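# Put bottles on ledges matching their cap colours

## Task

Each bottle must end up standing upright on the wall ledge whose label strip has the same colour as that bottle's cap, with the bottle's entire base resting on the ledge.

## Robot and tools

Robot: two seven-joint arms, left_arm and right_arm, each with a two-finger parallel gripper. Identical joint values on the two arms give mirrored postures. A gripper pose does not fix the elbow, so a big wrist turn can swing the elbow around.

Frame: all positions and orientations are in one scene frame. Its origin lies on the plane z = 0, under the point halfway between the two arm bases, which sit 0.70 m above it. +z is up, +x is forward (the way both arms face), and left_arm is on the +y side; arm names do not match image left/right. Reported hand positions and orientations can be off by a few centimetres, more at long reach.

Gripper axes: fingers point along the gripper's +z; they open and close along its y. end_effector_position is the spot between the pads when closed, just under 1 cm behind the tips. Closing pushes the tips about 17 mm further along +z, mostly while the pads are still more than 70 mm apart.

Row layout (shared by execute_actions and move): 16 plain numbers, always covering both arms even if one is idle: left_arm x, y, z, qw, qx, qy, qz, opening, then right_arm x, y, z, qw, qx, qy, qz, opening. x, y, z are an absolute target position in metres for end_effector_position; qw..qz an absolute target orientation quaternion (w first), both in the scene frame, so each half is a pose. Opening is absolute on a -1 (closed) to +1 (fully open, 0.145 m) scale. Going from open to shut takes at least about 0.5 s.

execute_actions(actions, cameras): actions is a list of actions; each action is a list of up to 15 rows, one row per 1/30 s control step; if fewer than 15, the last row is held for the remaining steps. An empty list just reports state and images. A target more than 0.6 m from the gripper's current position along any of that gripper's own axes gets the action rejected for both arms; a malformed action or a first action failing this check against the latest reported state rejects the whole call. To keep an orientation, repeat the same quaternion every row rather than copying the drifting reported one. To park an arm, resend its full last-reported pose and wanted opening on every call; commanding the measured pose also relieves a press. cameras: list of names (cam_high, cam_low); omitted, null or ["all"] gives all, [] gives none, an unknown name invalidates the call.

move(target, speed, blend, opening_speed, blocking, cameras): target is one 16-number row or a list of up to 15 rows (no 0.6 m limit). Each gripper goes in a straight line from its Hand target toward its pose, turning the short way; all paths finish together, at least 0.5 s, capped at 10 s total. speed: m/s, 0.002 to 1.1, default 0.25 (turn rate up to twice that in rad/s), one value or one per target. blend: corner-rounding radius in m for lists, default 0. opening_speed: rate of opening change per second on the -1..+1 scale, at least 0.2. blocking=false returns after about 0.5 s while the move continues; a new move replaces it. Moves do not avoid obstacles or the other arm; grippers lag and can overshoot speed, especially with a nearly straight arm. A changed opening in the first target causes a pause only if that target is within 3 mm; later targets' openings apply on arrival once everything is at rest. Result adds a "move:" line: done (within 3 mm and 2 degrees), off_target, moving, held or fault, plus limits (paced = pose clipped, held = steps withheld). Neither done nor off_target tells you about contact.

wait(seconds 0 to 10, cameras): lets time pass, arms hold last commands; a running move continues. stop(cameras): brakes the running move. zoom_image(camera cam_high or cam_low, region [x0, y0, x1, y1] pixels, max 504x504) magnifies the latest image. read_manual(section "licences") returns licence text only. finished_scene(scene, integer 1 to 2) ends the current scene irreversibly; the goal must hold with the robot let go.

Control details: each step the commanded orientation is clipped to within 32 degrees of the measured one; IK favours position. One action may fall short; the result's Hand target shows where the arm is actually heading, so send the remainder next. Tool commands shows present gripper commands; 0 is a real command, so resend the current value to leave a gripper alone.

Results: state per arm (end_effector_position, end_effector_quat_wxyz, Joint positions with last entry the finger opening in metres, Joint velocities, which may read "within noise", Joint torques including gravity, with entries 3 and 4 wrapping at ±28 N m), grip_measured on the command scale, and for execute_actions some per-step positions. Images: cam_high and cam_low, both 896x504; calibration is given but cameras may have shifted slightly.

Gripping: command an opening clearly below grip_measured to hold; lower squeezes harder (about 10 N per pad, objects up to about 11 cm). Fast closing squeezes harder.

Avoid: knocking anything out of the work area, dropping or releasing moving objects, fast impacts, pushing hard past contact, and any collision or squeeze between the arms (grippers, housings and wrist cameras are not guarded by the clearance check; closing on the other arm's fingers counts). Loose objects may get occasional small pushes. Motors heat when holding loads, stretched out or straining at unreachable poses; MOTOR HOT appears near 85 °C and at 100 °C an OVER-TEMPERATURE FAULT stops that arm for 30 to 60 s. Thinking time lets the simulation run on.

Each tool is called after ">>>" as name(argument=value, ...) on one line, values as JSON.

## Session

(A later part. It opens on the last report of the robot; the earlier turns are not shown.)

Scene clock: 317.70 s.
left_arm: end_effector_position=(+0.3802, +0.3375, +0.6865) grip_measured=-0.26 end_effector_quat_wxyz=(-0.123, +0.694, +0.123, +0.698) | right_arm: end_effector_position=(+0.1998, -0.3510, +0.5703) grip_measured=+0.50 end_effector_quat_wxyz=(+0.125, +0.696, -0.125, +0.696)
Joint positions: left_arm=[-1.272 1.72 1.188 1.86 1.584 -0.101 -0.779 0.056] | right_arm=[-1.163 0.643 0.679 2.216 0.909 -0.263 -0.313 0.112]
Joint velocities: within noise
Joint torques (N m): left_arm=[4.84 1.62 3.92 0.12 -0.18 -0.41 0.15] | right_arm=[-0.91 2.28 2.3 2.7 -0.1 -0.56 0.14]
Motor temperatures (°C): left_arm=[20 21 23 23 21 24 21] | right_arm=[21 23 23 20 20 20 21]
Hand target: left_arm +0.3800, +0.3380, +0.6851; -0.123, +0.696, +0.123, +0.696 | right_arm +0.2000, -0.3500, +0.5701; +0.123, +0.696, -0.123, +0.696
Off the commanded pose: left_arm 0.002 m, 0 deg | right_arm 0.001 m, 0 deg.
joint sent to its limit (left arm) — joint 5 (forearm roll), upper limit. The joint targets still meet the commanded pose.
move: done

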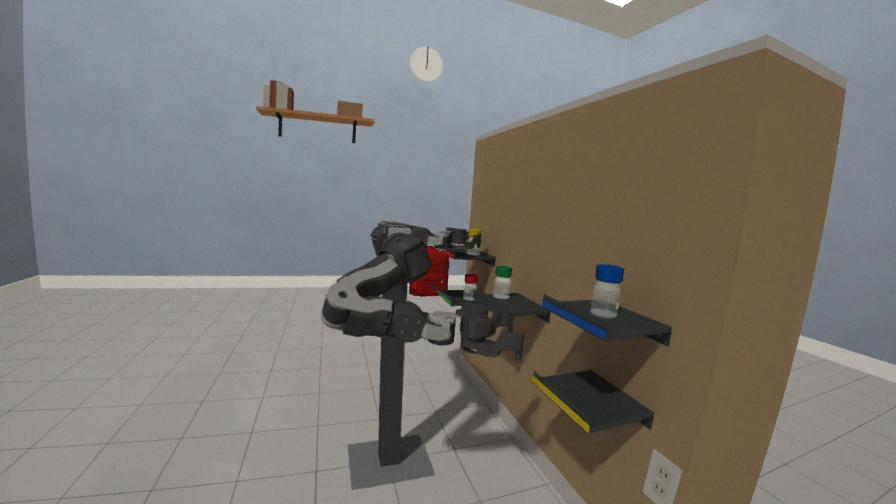

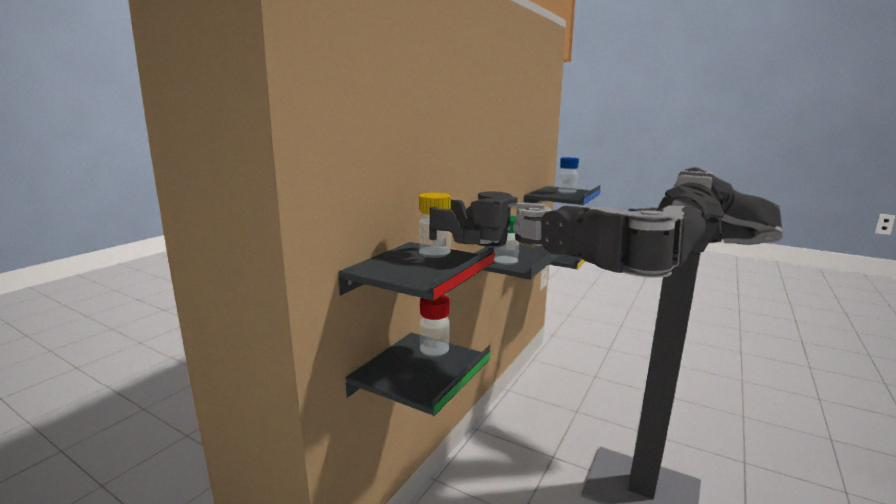

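>>> move(target=[[0.38,0.338,0.725,-0.123,0.696,0.123,0.696,-0.7,0.2,-0.36,0.55,0.123,0.696,-0.123,0.696,0.5],[0.21,0.26,0.725,-0.123,0.696,0.123,0.696,-0.7,0.2,-0.42,0.5,0.123,0.696,-0.123,0.696,0.5],[0.21,-0.04,0.66,0.062,0.704,-0.062,0.704,-0.7,0.2,-0.42,0.5,0.123,0.696,-0.123,0.696,0.5],[0.37,-0.072,0.65,0.062,0.704,-0.062,0.704,-0.7,0.2,-0.42,0.5,0.123,0.696,-0.123,0.696,0.5],[0.37,-0.072,0.613,0.062,0.704,-0.062,0.704,-0.7,0.2,-0.42,0.5,0.123,0.696,-0.123,0.696,0.5]])

>>> zoom_image(camera="cam_high", region=[420, 200, 680, 410])

>>> zoom_image(camera="cam_low", region=[430, 150, 630, 330])

Scene clock: 336.07 s.
left_arm: end_effector_position=(+0.2940, +0.0420, +0.6393) grip_measured=-0.26 end_effector_quat_wxyz=(+0.290, +0.700, -0.309, +0.575) | right_arm: end_effector_position=(+0.1999, -0.4216, +0.5010) grip_measured=+0.50 end_effector_quat_wxyz=(+0.126, +0.696, -0.124, +0.696)
Joint positions: left_arm=[-1.407 2.011 1.214 2.216 1.584 -0.049 -0.192 0.056] | right_arm=[-0.938 0.715 0.529 1.676 0.977 -0.469 -0.002 0.112]
Joint velocities: within noise
Joint torques (N m): left_arm=[5.31 0.75 2.61 0.35 0.1 -0.98 0.27] | right_arm=[-0.3 3.68 2.61 2.35 0.15 -0.52 0.15]
Motor temperatures (°C): left_arm=[21 21 24 22 21 25 21] | right_arm=[21 23 23 20 20 20 21]
Hand target: left_arm +0.2938, +0.0416, +0.6397; +0.294, +0.698, -0.307, +0.576 | right_arm +0.2000, -0.4201, +0.5000; +0.123, +0.696, -0.123, +0.696
Off the commanded pose: left_arm 0.139 m, 41 deg; orientation clipped | right_arm 0.002 m, 0 deg.
joint read past its limit (left arm) — joint 2 (shoulder roll), upper limit.
joint sent to its limit (left arm) — joint 1 (shoulder pitch), lower limit; joint 2 (shoulder roll), upper limit; joint 5 (forearm roll), upper limit. The joint targets are off in position and orientation.
move: off_target (left_arm); limits=paced

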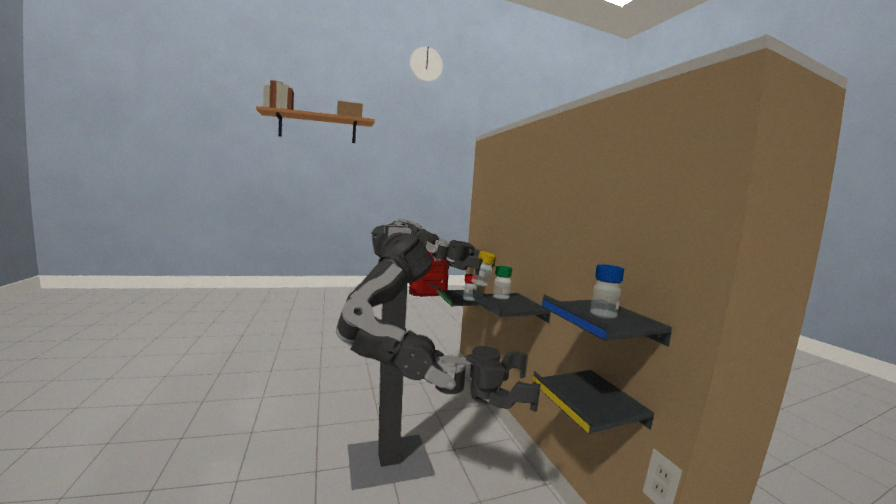

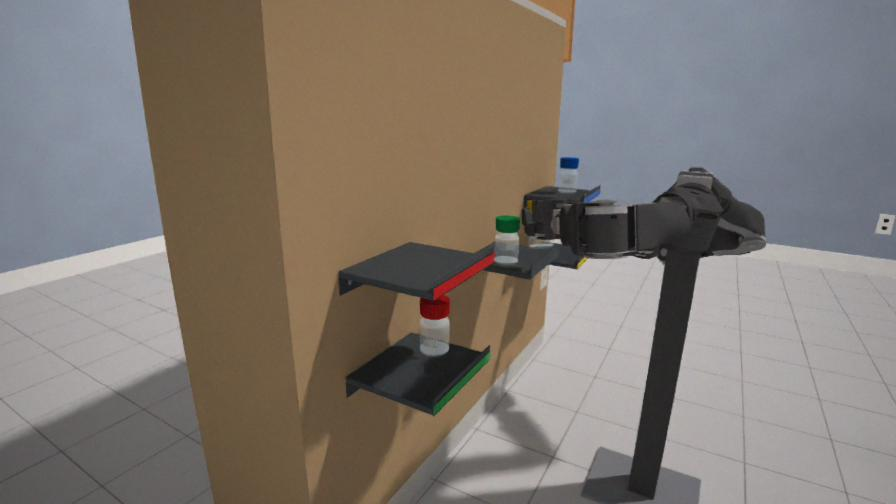

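Scaled by 1.938 from the camera's 896x504 image, which has a finer 1280x720 frame.

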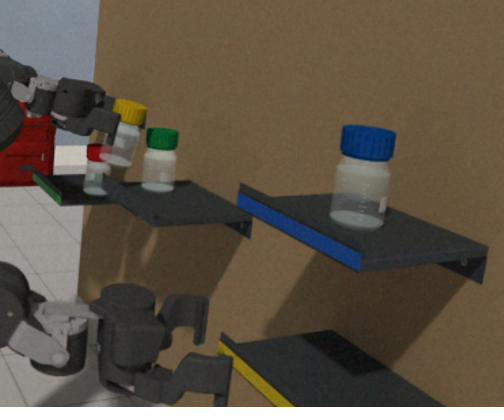

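Scaled by 2.520 from the camera's 896x504 image, which has a finer 1280x720 frame.

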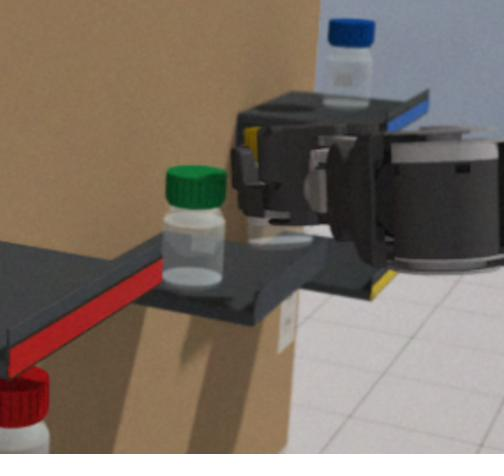

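>>> move(target=[[0.21,0.15,0.65,0.062,0.704,-0.062,0.704,-0.7,0.2,-0.42,0.5,0.123,0.696,-0.123,0.696,0.5],[0.18,0.22,0.56,0,0.707,0,0.707,-0.7,0.2,-0.42,0.5,0.123,0.696,-0.123,0.696,0.5],[0.22,0.22,0.46,0,0.707,0,0.707,-0.7,0.2,-0.42,0.5,0.123,0.696,-0.123,0.696,0.5]])

Scene clock: 346.93 s.
left_arm: end_effector_position=(+0.2200, +0.2216, +0.4585) grip_measured=-0.26 end_effector_quat_wxyz=(-0.003, +0.711, +0.002, +0.704) | right_arm: end_effector_position=(+0.1999, -0.4216, +0.5010) grip_measured=+0.50 end_effector_quat_wxyz=(+0.126, +0.696, -0.124, +0.696)
Joint positions: left_arm=[-0.75 0.611 -0.11 1.908 0.404 -0.495 -0.326 0.056] | right_arm=[-0.938 0.715 0.529 1.676 0.977 -0.469 -0.002 0.112]
Joint velocities: within noise
Joint torques (N m): left_arm=[0.01 2.57 0.54 4.71 -0.12 -0.95 0.23] | right_arm=[-0.36 3.6 2.65 2.45 0.14 -0.53 0.17]
Motor temperatures (°C): left_arm=[21 21 24 22 21 25 21] | right_arm=[21 23 23 20 20 20 21]
Hand target: left_arm +0.2200, +0.2201, +0.4600; +0.000, +0.707, +0.000, +0.707 | right_arm +0.2000, -0.4201, +0.5000; +0.123, +0.696, -0.123, +0.696
Off the commanded pose: left_arm 0.002 m, 1 deg | right_arm 0.002 m, 0 deg.
move: done

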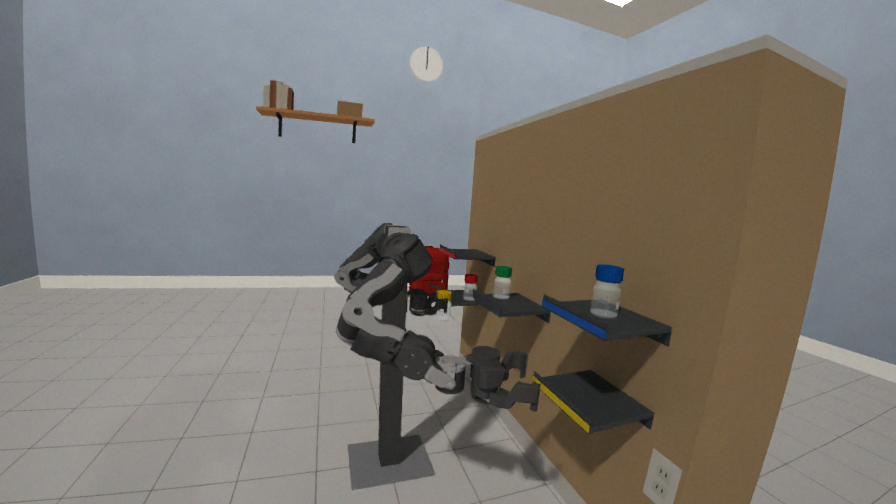

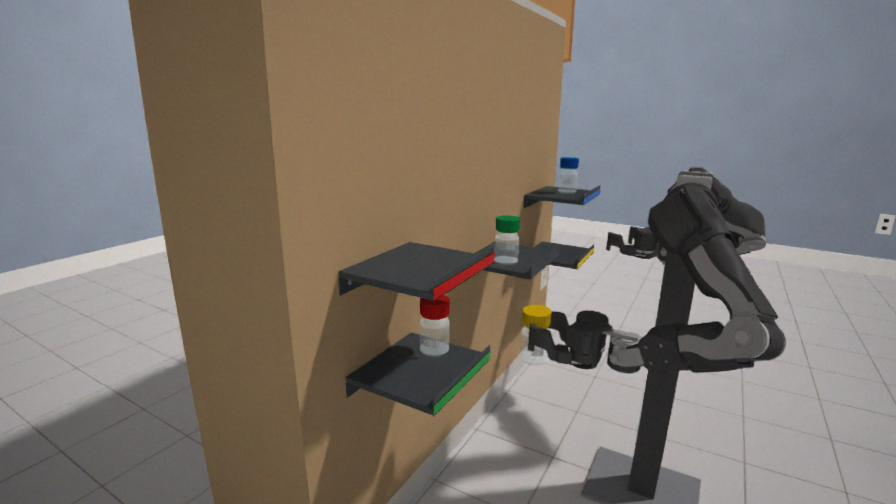

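>>> move(target=[[0.19,0.06,0.5,0.0,0.707,0,0.707,-0.7,0.2,-0.42,0.5,0.123,0.696,-0.123,0.696,0.5],[0.19,-0.04,0.57,0.062,0.704,-0.062,0.704,-0.7,0.2,-0.42,0.5,0.123,0.696,-0.123,0.696,0.5],[0.21,-0.045,0.635,0.062,0.704,-0.062,0.704,-0.7,0.2,-0.42,0.5,0.123,0.696,-0.123,0.696,0.5]])

Scene clock: 356.63 s.
left_arm: end_effector_position=(+0.2101, +0.0531, +0.5684) grip_measured=-0.27 end_effector_quat_wxyz=(-0.075, +0.685, -0.108, +0.717) | right_arm: end_effector_position=(+0.1999, -0.4216, +0.5010) grip_measured=+0.50 end_effector_quat_wxyz=(+0.126, +0.696, -0.124, +0.696)
Joint positions: left_arm=[-0.788 -0.088 -0.592 2.342 -0.729 0.128 -0.269 0.056] | right_arm=[-0.938 0.715 0.529 1.676 0.977 -0.469 -0.002 0.112]
Joint velocities: within noise
Joint torques (N m): left_arm=[-0.28 -1.94 -4.07 3.15 -0.11 -0.92 -0.15] | right_arm=[-0.33 3.76 2.48 2.41 0.16 -0.54 0.18]
Motor temperatures (°C): left_arm=[21 23 27 23 21 25 21] | right_arm=[21 23 23 20 20 20 21]
Hand target: left_arm +0.2097, +0.0487, +0.5690; -0.069, +0.682, -0.109, +0.720 | right_arm +0.2000, -0.4201, +0.5000; +0.123, +0.696, -0.123, +0.696
Off the commanded pose: left_arm 0.119 m, 17 deg | right_arm 0.002 m, 0 deg.
move: held (left_arm; a check stopped the path); path passed 2 of 3 targets; limits=held
pose unreachable (left arm): on one or more control steps of this call, first in action 0 (counted from 0), this arm could not follow its commanded pose, so it was not sent that pose on those steps. It may still have moved: this result reports where it is.
cause: moving toward the commanded pose would bring two parts of the arm too close to each other (its base and another part of the arm, with joints 1 (shoulder pitch) to 7 (wrist yaw) between them).

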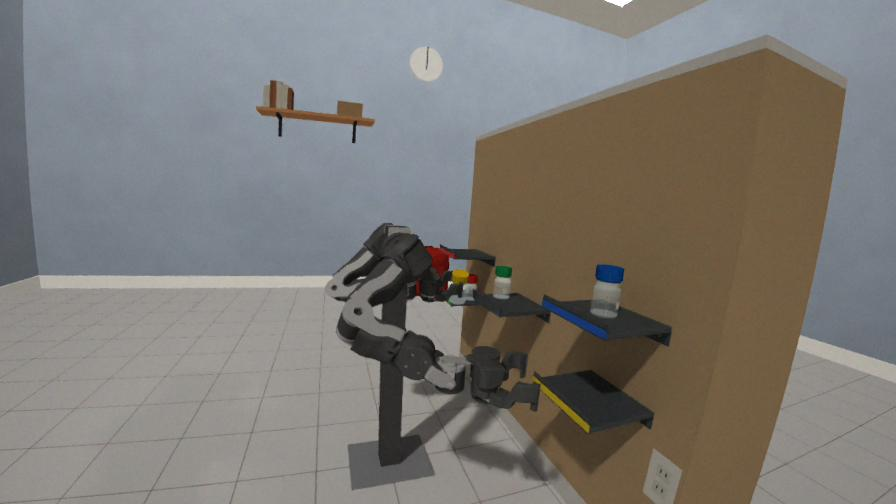

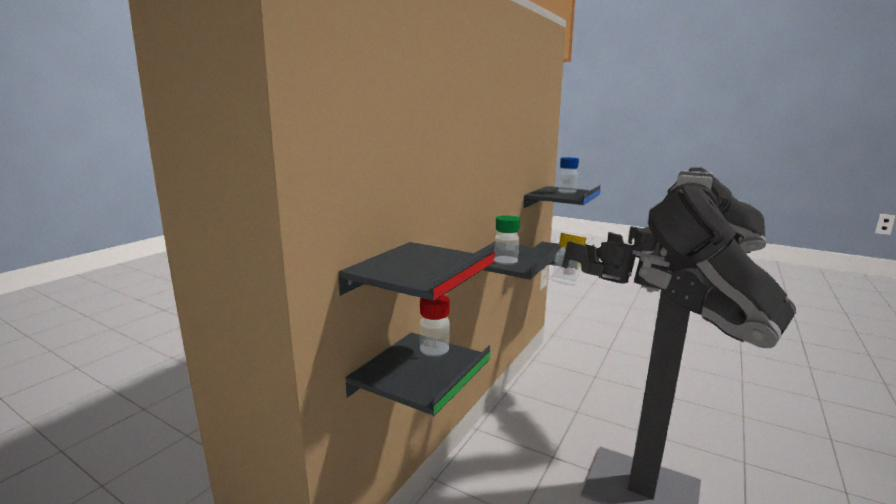

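>>> move(target=[[0.21,0.12,0.52,0.0,0.707,0,0.707,-0.7,0.2,-0.42,0.5,0.123,0.696,-0.123,0.696,0.5],[0.225,0.10,0.57,0.183,0.683,-0.183,0.683,-0.7,0.2,-0.42,0.5,0.123,0.696,-0.123,0.696,0.5],[0.23,0.05,0.63,0.183,0.683,-0.183,0.683,-0.7,0.2,-0.42,0.5,0.123,0.696,-0.123,0.696,0.5],[0.235,0.00,0.64,0.183,0.683,-0.183,0.683,-0.7,0.2,-0.42,0.5,0.123,0.696,-0.123,0.696,0.5]])

Scene clock: 374.13 s.
left_arm: end_effector_position=(+0.2359, -0.0014, +0.6372) grip_measured=-0.27 end_effector_quat_wxyz=(+0.184, +0.620, -0.152, +0.747) | right_arm: end_effector_position=(+0.1999, -0.4216, +0.5010) grip_measured=+0.50 end_effector_quat_wxyz=(+0.126, +0.696, -0.124, +0.696)
Joint positions: left_arm=[-0.224 0.117 -0.669 2.428 -0.09 0.425 -0.146 0.056] | right_arm=[-0.938 0.715 0.529 1.676 0.977 -0.469 -0.002 0.112]
Joint velocities: within noise
Joint torques (N m): left_arm=[1.6 -1.83 -0.9 5.44 -0.02 -0.8 -0.06] | right_arm=[-0.41 3.71 2.59 2.37 0.15 -0.52 0.17]
Motor temperatures (°C): left_arm=[20 22 26 23 21 26 21] | right_arm=[21 23 23 20 20 20 21]
Hand target: left_arm +0.2356, -0.0005, +0.6396; +0.184, +0.617, -0.148, +0.751 | right_arm +0.2000, -0.4201, +0.5000; +0.123, +0.696, -0.123, +0.696
Off the commanded pose: left_arm 0.003 m, 11 deg | right_arm 0.002 m, 0 deg.
joint sent to its limit (left arm) — joint 4 (elbow), upper limit, where the elbow is as bent as it goes. The joint targets are off in orientation, not in position.
move: off_target (left_arm)

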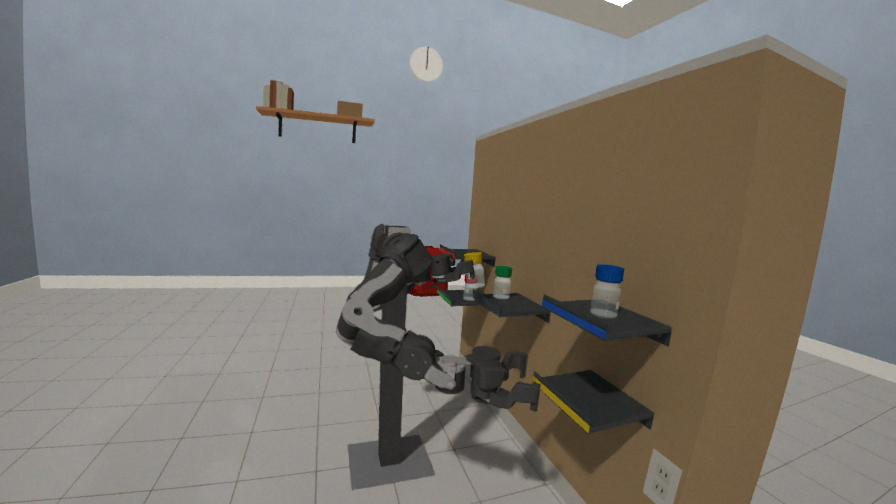

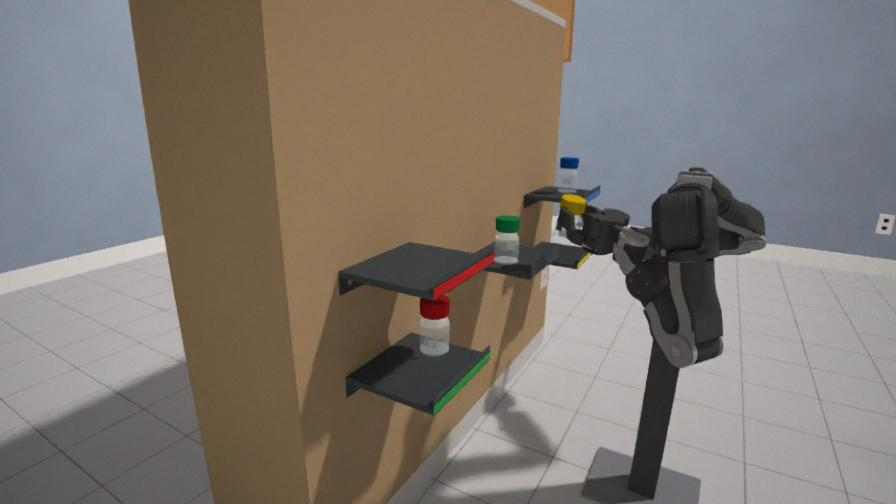

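>>> move(target=[[0.255,-0.03,0.645,0.183,0.683,-0.183,0.683,-0.7,0.2,-0.42,0.5,0.123,0.696,-0.123,0.696,0.5],[0.37,-0.08,0.645,0.183,0.683,-0.183,0.683,-0.7,0.2,-0.42,0.5,0.123,0.696,-0.123,0.696,0.5],[0.37,-0.08,0.61,0.183,0.683,-0.183,0.683,-0.7,0.2,-0.42,0.5,0.123,0.696,-0.123,0.696,0.5]], speed=0.15)

>>> zoom_image(camera="cam_high", region=[440, 230, 580, 370])

>>> zoom_image(camera="cam_low", region=[460, 170, 620, 310])

Scene clock: 385.37 s.
left_arm: end_effector_position=(+0.3701, -0.0791, +0.6072) grip_measured=-0.27 end_effector_quat_wxyz=(+0.181, +0.688, -0.182, +0.679) | right_arm: end_effector_position=(+0.1999, -0.4216, +0.5010) grip_measured=+0.50 end_effector_quat_wxyz=(+0.126, +0.696, -0.124, +0.696)
Joint positions: left_arm=[0.436 -0.116 -0.653 1.701 0.208 0.551 -0.23 0.056] | right_arm=[-0.938 0.715 0.529 1.676 0.977 -0.469 -0.002 0.112]
Joint velocities: within noise
Joint torques (N m): left_arm=[7.85 -3.2 -0.12 4.75 -0.02 -0.98 0.17] | right_arm=[-0.36 3.71 2.55 2.37 0.16 -0.52 0.15]
Motor temperatures (°C): left_arm=[20 22 25 23 21 26 21] | right_arm=[21 23 23 20 20 20 21]
Hand target: left_arm +0.3700, -0.0801, +0.6100; +0.183, +0.683, -0.183, +0.683 | right_arm +0.2000, -0.4201, +0.5000; +0.123, +0.696, -0.123, +0.696
Off the commanded pose: left_arm 0.003 m, 1 deg | right_arm 0.002 m, 0 deg.
move: done

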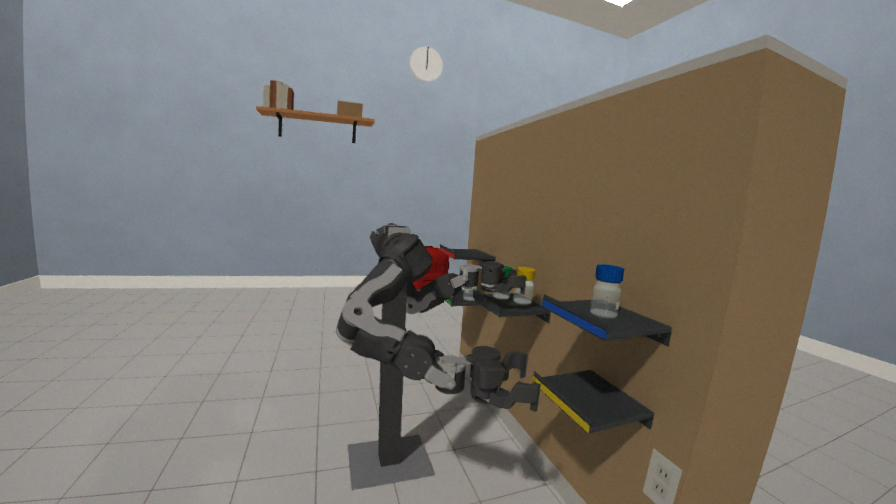

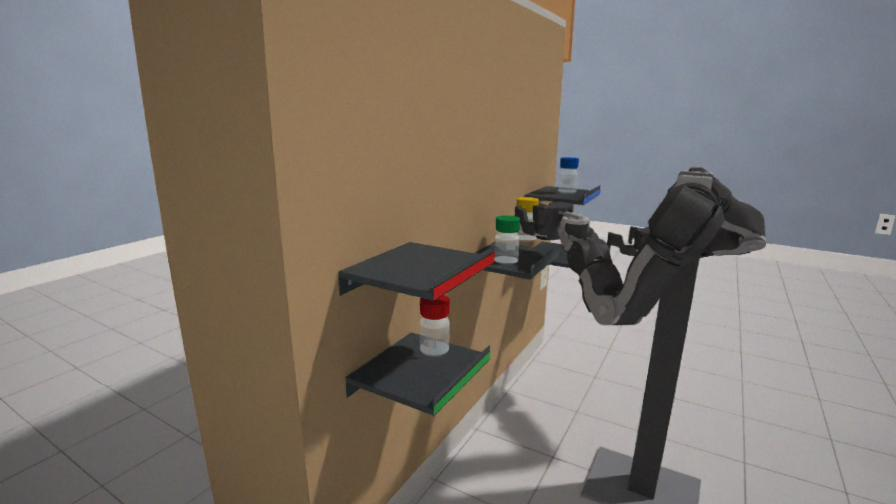

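Scaled by 3.600 from the camera's 896x504 image, which has a finer 1280x720 frame.

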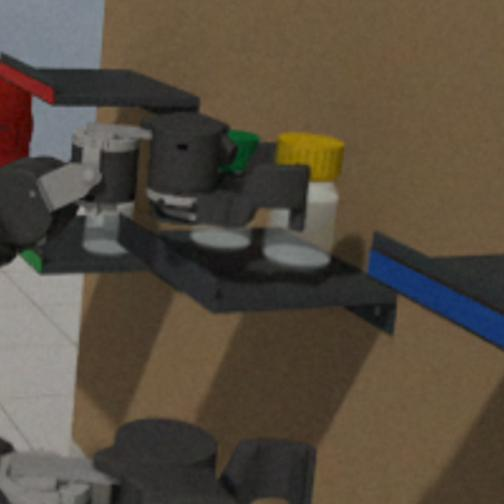

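Scaled by 3.150 from the camera's 896x504 image, which has a finer 1280x720 frame.

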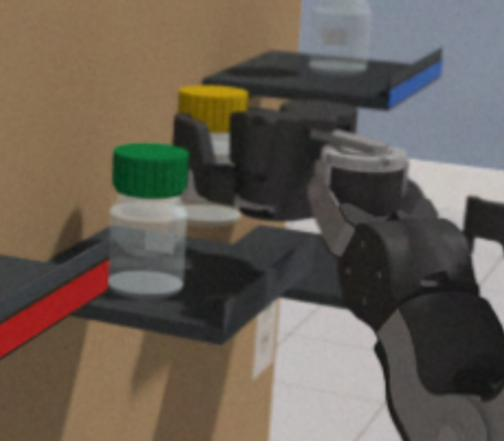

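>>> move(target=[[0.37,-0.08,0.59,0.183,0.683,-0.183,0.683,-0.7,0.2,-0.42,0.5,0.123,0.696,-0.123,0.696,0.5],[0.37,-0.08,0.59,0.183,0.683,-0.183,0.683,-0.05,0.2,-0.42,0.5,0.123,0.696,-0.123,0.696,0.5]], speed=0.03, opening_speed=0.5)

>>> zoom_image(camera="cam_high", region=[440, 230, 580, 370])

Scene clock: 396.13 s.
left_arm: end_effector_position=(+0.3701, -0.0796, +0.5919) grip_measured=-0.05 end_effector_quat_wxyz=(+0.183, +0.682, -0.181, +0.684) | right_arm: end_effector_position=(+0.1999, -0.4216, +0.5010) grip_measured=+0.50 end_effector_quat_wxyz=(+0.126, +0.696, -0.124, +0.696)
Joint positions: left_arm=[0.408 -0.09 -0.674 1.663 0.208 0.455 -0.23 0.072] | right_arm=[-0.938 0.715 0.529 1.676 0.977 -0.469 -0.002 0.112]
Joint velocities: within noise
Joint torques (N m): left_arm=[6.69 -2.68 -0.1 4.36 0.01 -0.7 0.14] | right_arm=[-0.25 3.71 2.48 2.43 0.14 -0.52 0.17]
Motor temperatures (°C): left_arm=[22 22 25 23 21 26 21] | right_arm=[21 23 23 20 20 20 21]
Hand target: left_arm +0.3700, -0.0800, +0.5900; +0.183, +0.683, -0.183, +0.683 | right_arm +0.2000, -0.4201, +0.5000; +0.123, +0.696, -0.123, +0.696
Off the commanded pose: left_arm 0.002 m, 0 deg | right_arm 0.002 m, 0 deg.
move: done

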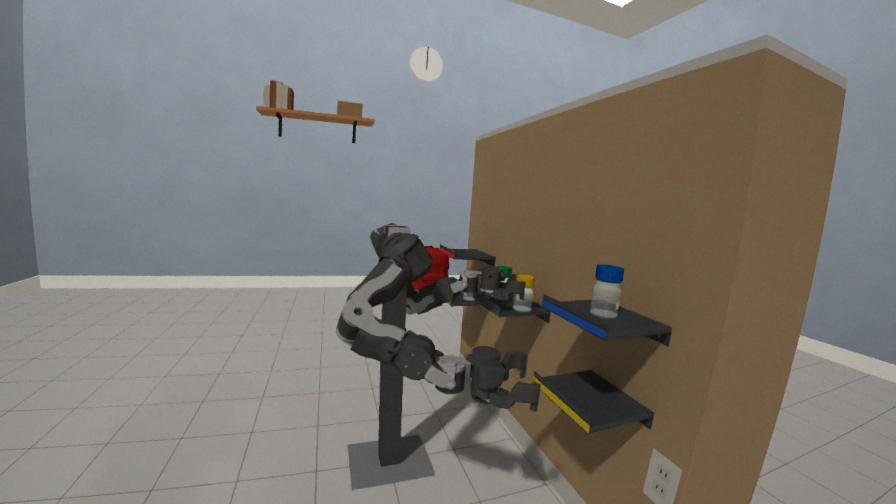

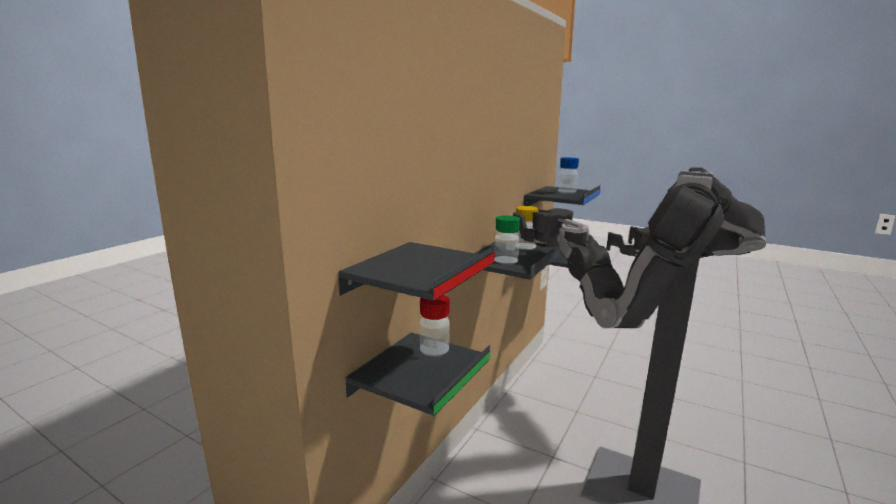

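Scaled by 3.600 from the camera's 896x504 image, which has a finer 1280x720 frame.

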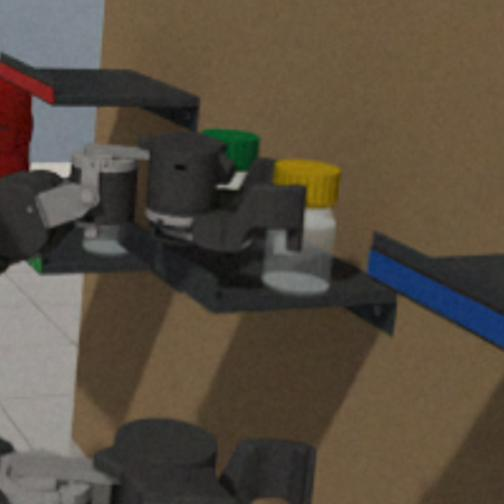

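>>> move(target=[[0.24,-0.005,0.595,0.183,0.683,-0.183,0.683,-0.05,0.2,-0.42,0.5,0.123,0.696,-0.123,0.696,0.5],[0.2,0.15,0.54,0,0.707,0,0.707,-0.05,0.2,-0.35,0.5,0.062,0.704,-0.062,0.704,0.5],[0.21,0.28,0.493,-0.123,0.696,0.123,0.696,0.5,0.22,-0.15,0.56,0,0.707,0,0.707,0.25],[0.32,0.32,0.493,-0.123,0.696,0.123,0.696,0.5,0.25,-0.082,0.592,0,0.707,0,0.707,0.25]])

>>> zoom_image(camera="cam_high", region=[440, 230, 580, 370])

>>> zoom_image(camera="cam_low", region=[380, 190, 600, 410])

Scene clock: 411.50 s.
left_arm: end_effector_position=(+0.3202, +0.3202, +0.4963) grip_measured=+0.50 end_effector_quat_wxyz=(-0.124, +0.692, +0.125, +0.700) | right_arm: end_effector_position=(+0.2497, -0.0814, +0.5935) grip_measured=+0.25 end_effector_quat_wxyz=(-0.003, +0.705, +0.000, +0.709)
Joint positions: left_arm=[-0.262 0.619 0.007 1.721 0.602 -0.146 -0.436 0.112] | right_arm=[-0.382 0.097 -0.576 2.425 -0.143 0.47 -0.5 0.094]
Joint velocities: within noise
Joint torques (N m): left_arm=[3.07 4.52 1.18 3.51 -0.02 -0.52 0.22] | right_arm=[0.51 -1.28 -0.23 3.37 -0.22 -0.29 -0.08]
Motor temperatures (°C): left_arm=[22 22 24 24 21 26 21] | right_arm=[21 23 23 20 20 20 21]
Hand target: left_arm +0.3200, +0.3199, +0.4930; -0.123, +0.696, +0.123, +0.696 | right_arm +0.2500, -0.0820, +0.5920; +0.000, +0.707, +0.000, +0.707
Off the commanded pose: left_arm 0.003 m, 1 deg | right_arm 0.002 m, 1 deg.
move: done

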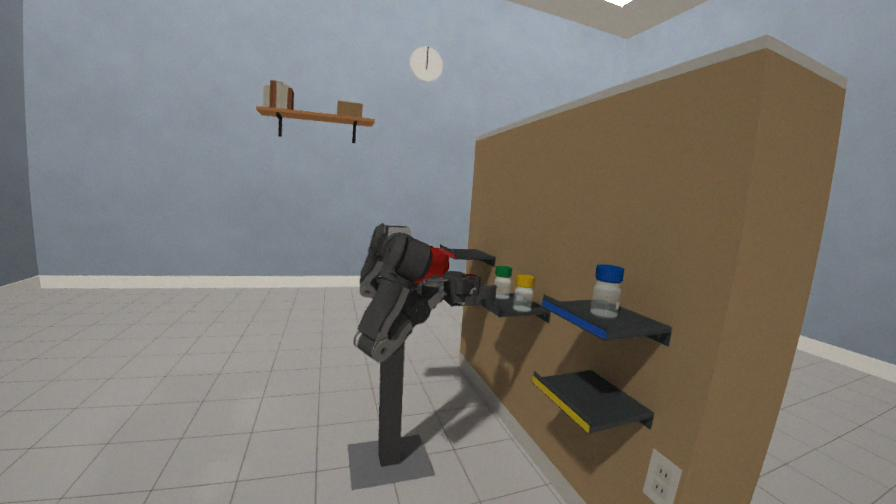

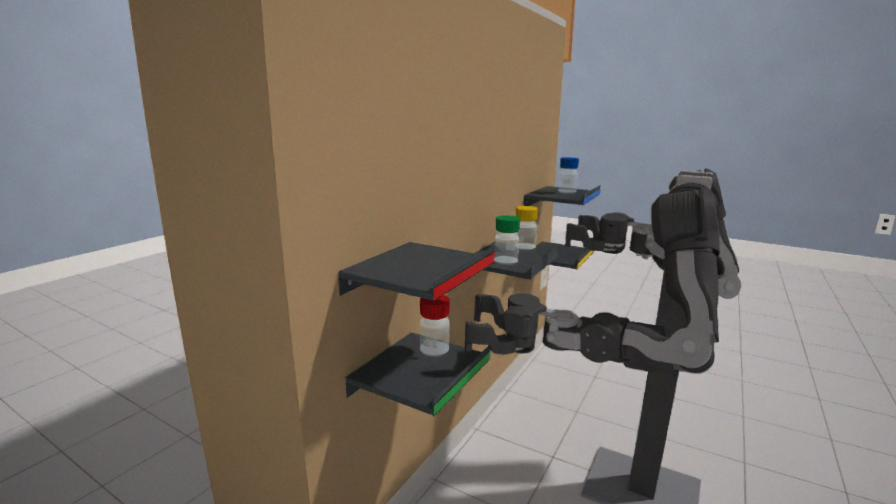

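Scaled by 3.600 from the camera's 896x504 image, which has a finer 1280x720 frame.

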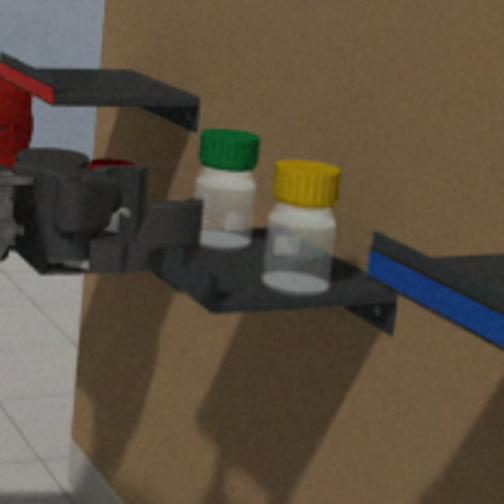

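Scaled by 2.291 from the camera's 896x504 image, which has a finer 1280x720 frame.

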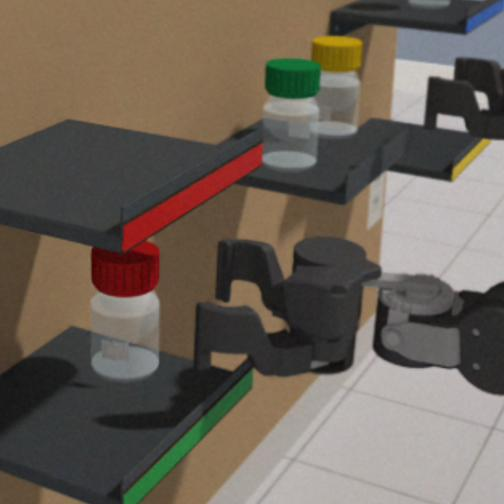

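>>> move(target=[[0.38,0.342,0.493,-0.123,0.696,0.123,0.696,0.5,0.372,-0.08,0.592,0,0.707,0,0.707,0.25],[0.38,0.342,0.493,-0.123,0.696,0.123,0.696,-0.7,0.372,-0.08,0.592,0,0.707,0,0.707,-0.7]], opening_speed=1.5)

>>> zoom_image(camera="cam_low", region=[380, 190, 600, 410])

Scene clock: 419.17 s.
left_arm: end_effector_position=(+0.3805, +0.3429, +0.4970) grip_measured=-0.24 end_effector_quat_wxyz=(-0.125, +0.693, +0.124, +0.700) | right_arm: end_effector_position=(+0.3720, -0.0810, +0.5928) grip_measured=-0.24 end_effector_quat_wxyz=(+0.002, +0.707, -0.002, +0.707)
Joint positions: left_arm=[0.071 0.627 -0.092 1.415 0.632 -0.119 -0.336 0.058] | right_arm=[0.169 -0.03 -0.353 1.952 0.035 0.549 -0.376 0.058]
Joint velocities: within noise
Joint torques (N m): left_arm=[5.02 4.42 1.24 3.56 0 -0.63 0.19] | right_arm=[3.71 -1.28 -0.31 3.63 -0.01 -0.51 0.13]
Motor temperatures (°C): left_arm=[22 22 24 23 21 25 21] | right_arm=[21 23 23 20 20 20 21]
Hand target: left_arm +0.3800, +0.3420, +0.4930; -0.123, +0.696, +0.123, +0.696 | right_arm +0.3720, -0.0800, +0.5920; +0.000, +0.707, +0.000, +0.707
Off the commanded pose: left_arm 0.004 m, 1 deg | right_arm 0.001 m, 0 deg.
move: off_target (left_arm); target 2's new opening was sent with left_arm's hand 0.004 m and 1 deg from that target

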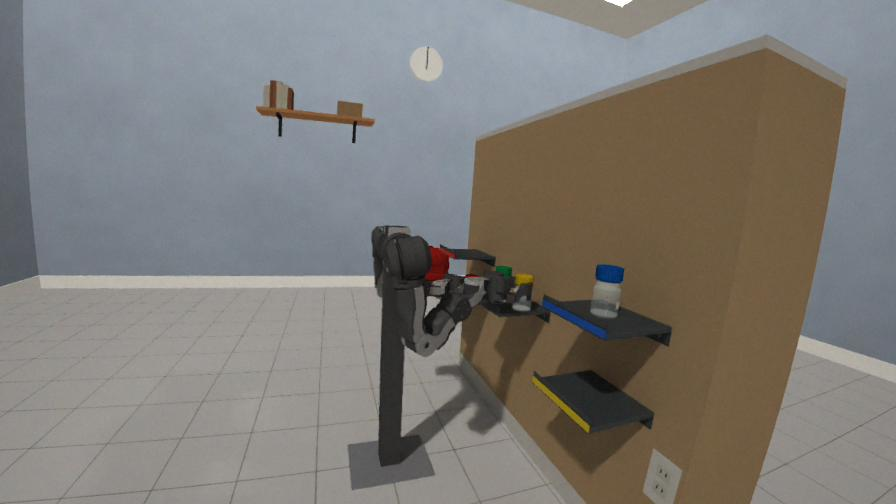

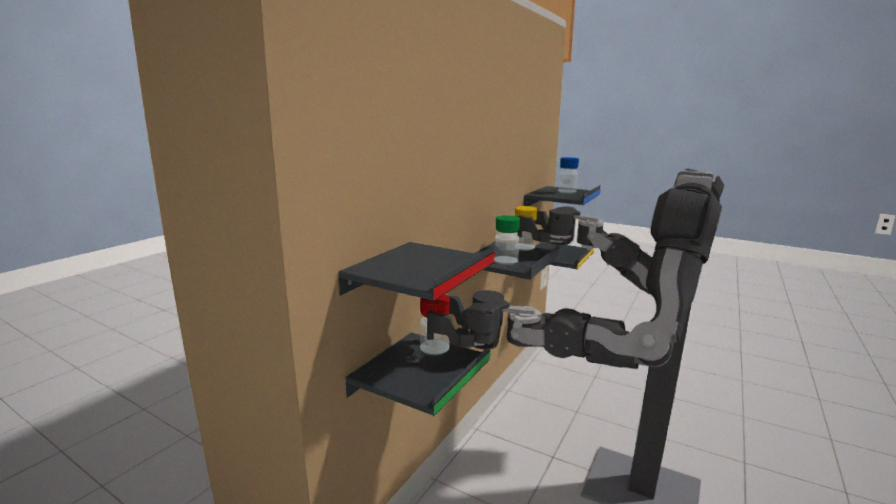

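Scaled by 2.291 from the camera's 896x504 image, which has a finer 1280x720 frame.

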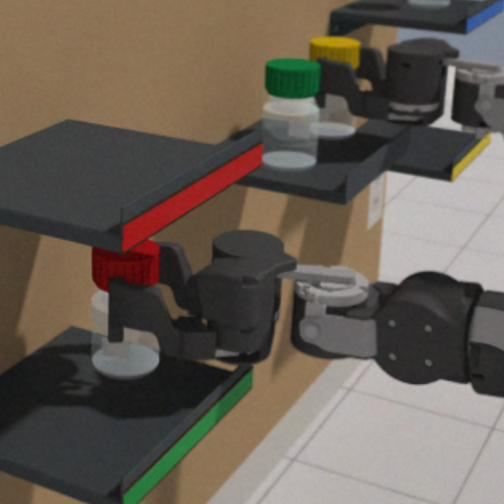

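>>> move(target=[[0.38,0.342,0.524,-0.123,0.696,0.123,0.696,-0.7,0.372,-0.08,0.625,0,0.707,0,0.707,-0.7],[0.205,0.28,0.524,-0.123,0.696,0.123,0.696,-0.7,0.22,-0.085,0.625,0,0.707,0,0.707,-0.7],[0.19,0.27,0.725,-0.123,0.696,0.123,0.696,-0.7,0.2,-0.33,0.525,0.123,0.696,-0.123,0.696,-0.7],[0.375,0.338,0.73,-0.123,0.696,0.123,0.696,-0.7,0.365,-0.4,0.525,0.123,0.696,-0.123,0.696,-0.7],[0.375,0.338,0.705,-0.123,0.696,0.123,0.696,-0.7,0.365,-0.4,0.51,0.123,0.696,-0.123,0.696,-0.7]])

>>> zoom_image(camera="cam_high", region=[440, 210, 680, 440])

>>> zoom_image(camera="cam_low", region=[330, 150, 620, 420])

Scene clock: 437.93 s.
left_arm: end_effector_position=(+0.3752, +0.3372, +0.7039) grip_measured=-0.24 end_effector_quat_wxyz=(-0.127, +0.697, +0.117, +0.696) | right_arm: end_effector_position=(+0.3639, -0.4003, +0.5049) grip_measured=-0.24 end_effector_quat_wxyz=(+0.124, +0.703, -0.127, +0.689)
Joint positions: left_arm=[-1.407 1.688 1.429 1.886 1.584 0.022 -0.778 0.058] | right_arm=[0.028 0.945 -0.222 1.348 0.984 -0.262 -0.298 0.058]
Joint velocities: within noise
Joint torques (N m): left_arm=[5.02 1.04 4.08 -0.01 -0.18 -0.77 0.06] | right_arm=[4.15 7.66 4.38 2.97 -0.22 -0.75 0.18]
Motor temperatures (°C): left_arm=[22 22 24 23 21 25 21] | right_arm=[21 23 22 20 20 21 21]
Hand target: left_arm +0.3750, +0.3380, +0.7048; -0.125, +0.694, +0.120, +0.698 | right_arm +0.3650, -0.4000, +0.5099; +0.123, +0.696, -0.123, +0.696
Off the commanded pose: left_arm 0.001 m, 1 deg | right_arm 0.005 m, 1 deg.
joint sent to its limit (left arm) — joint 1 (shoulder pitch), lower limit; joint 5 (forearm roll), upper limit. The joint targets still meet the commanded pose.
move: off_target (right_arm); limits=paced

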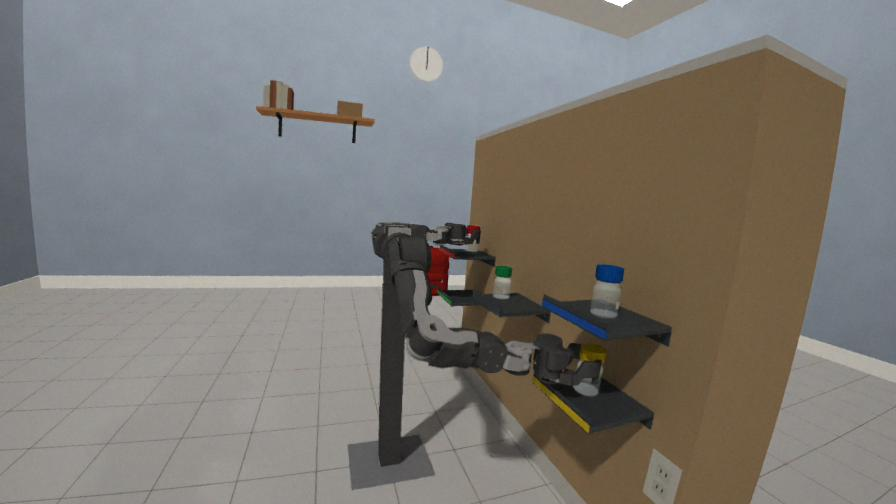

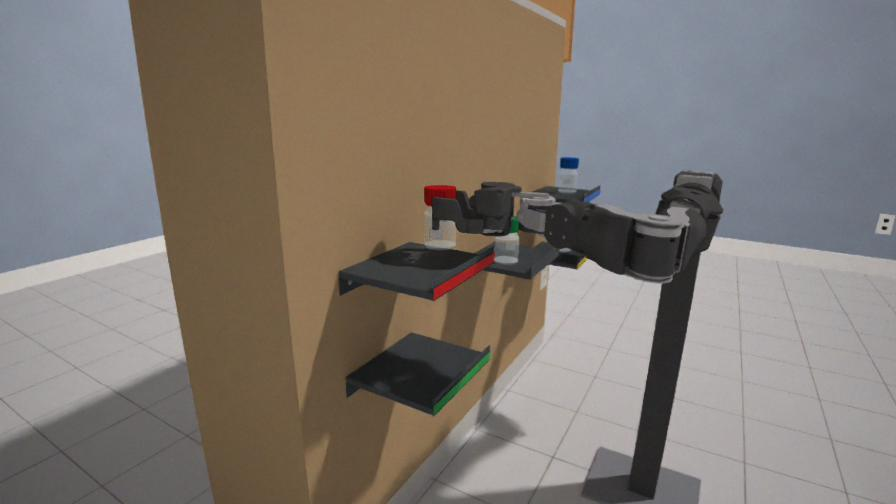

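Scaled by 2.100 from the camera's 896x504 image, which has a finer 1280x720 frame.

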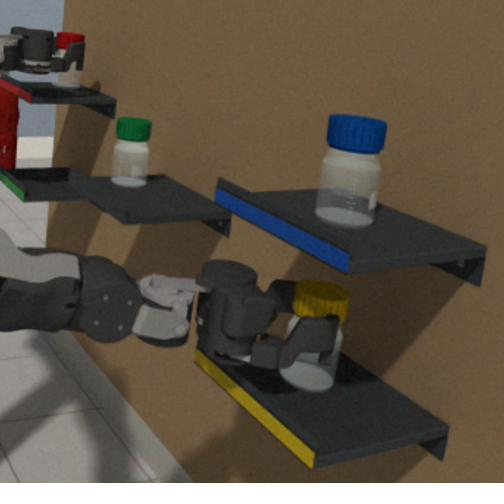

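Scaled by 1.738 from the camera's 896x504 image, which has a finer 1280x720 frame.

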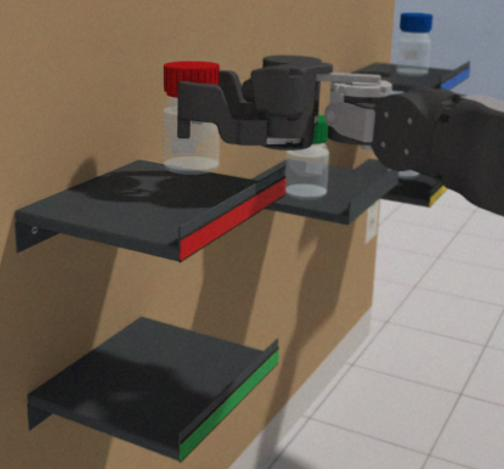

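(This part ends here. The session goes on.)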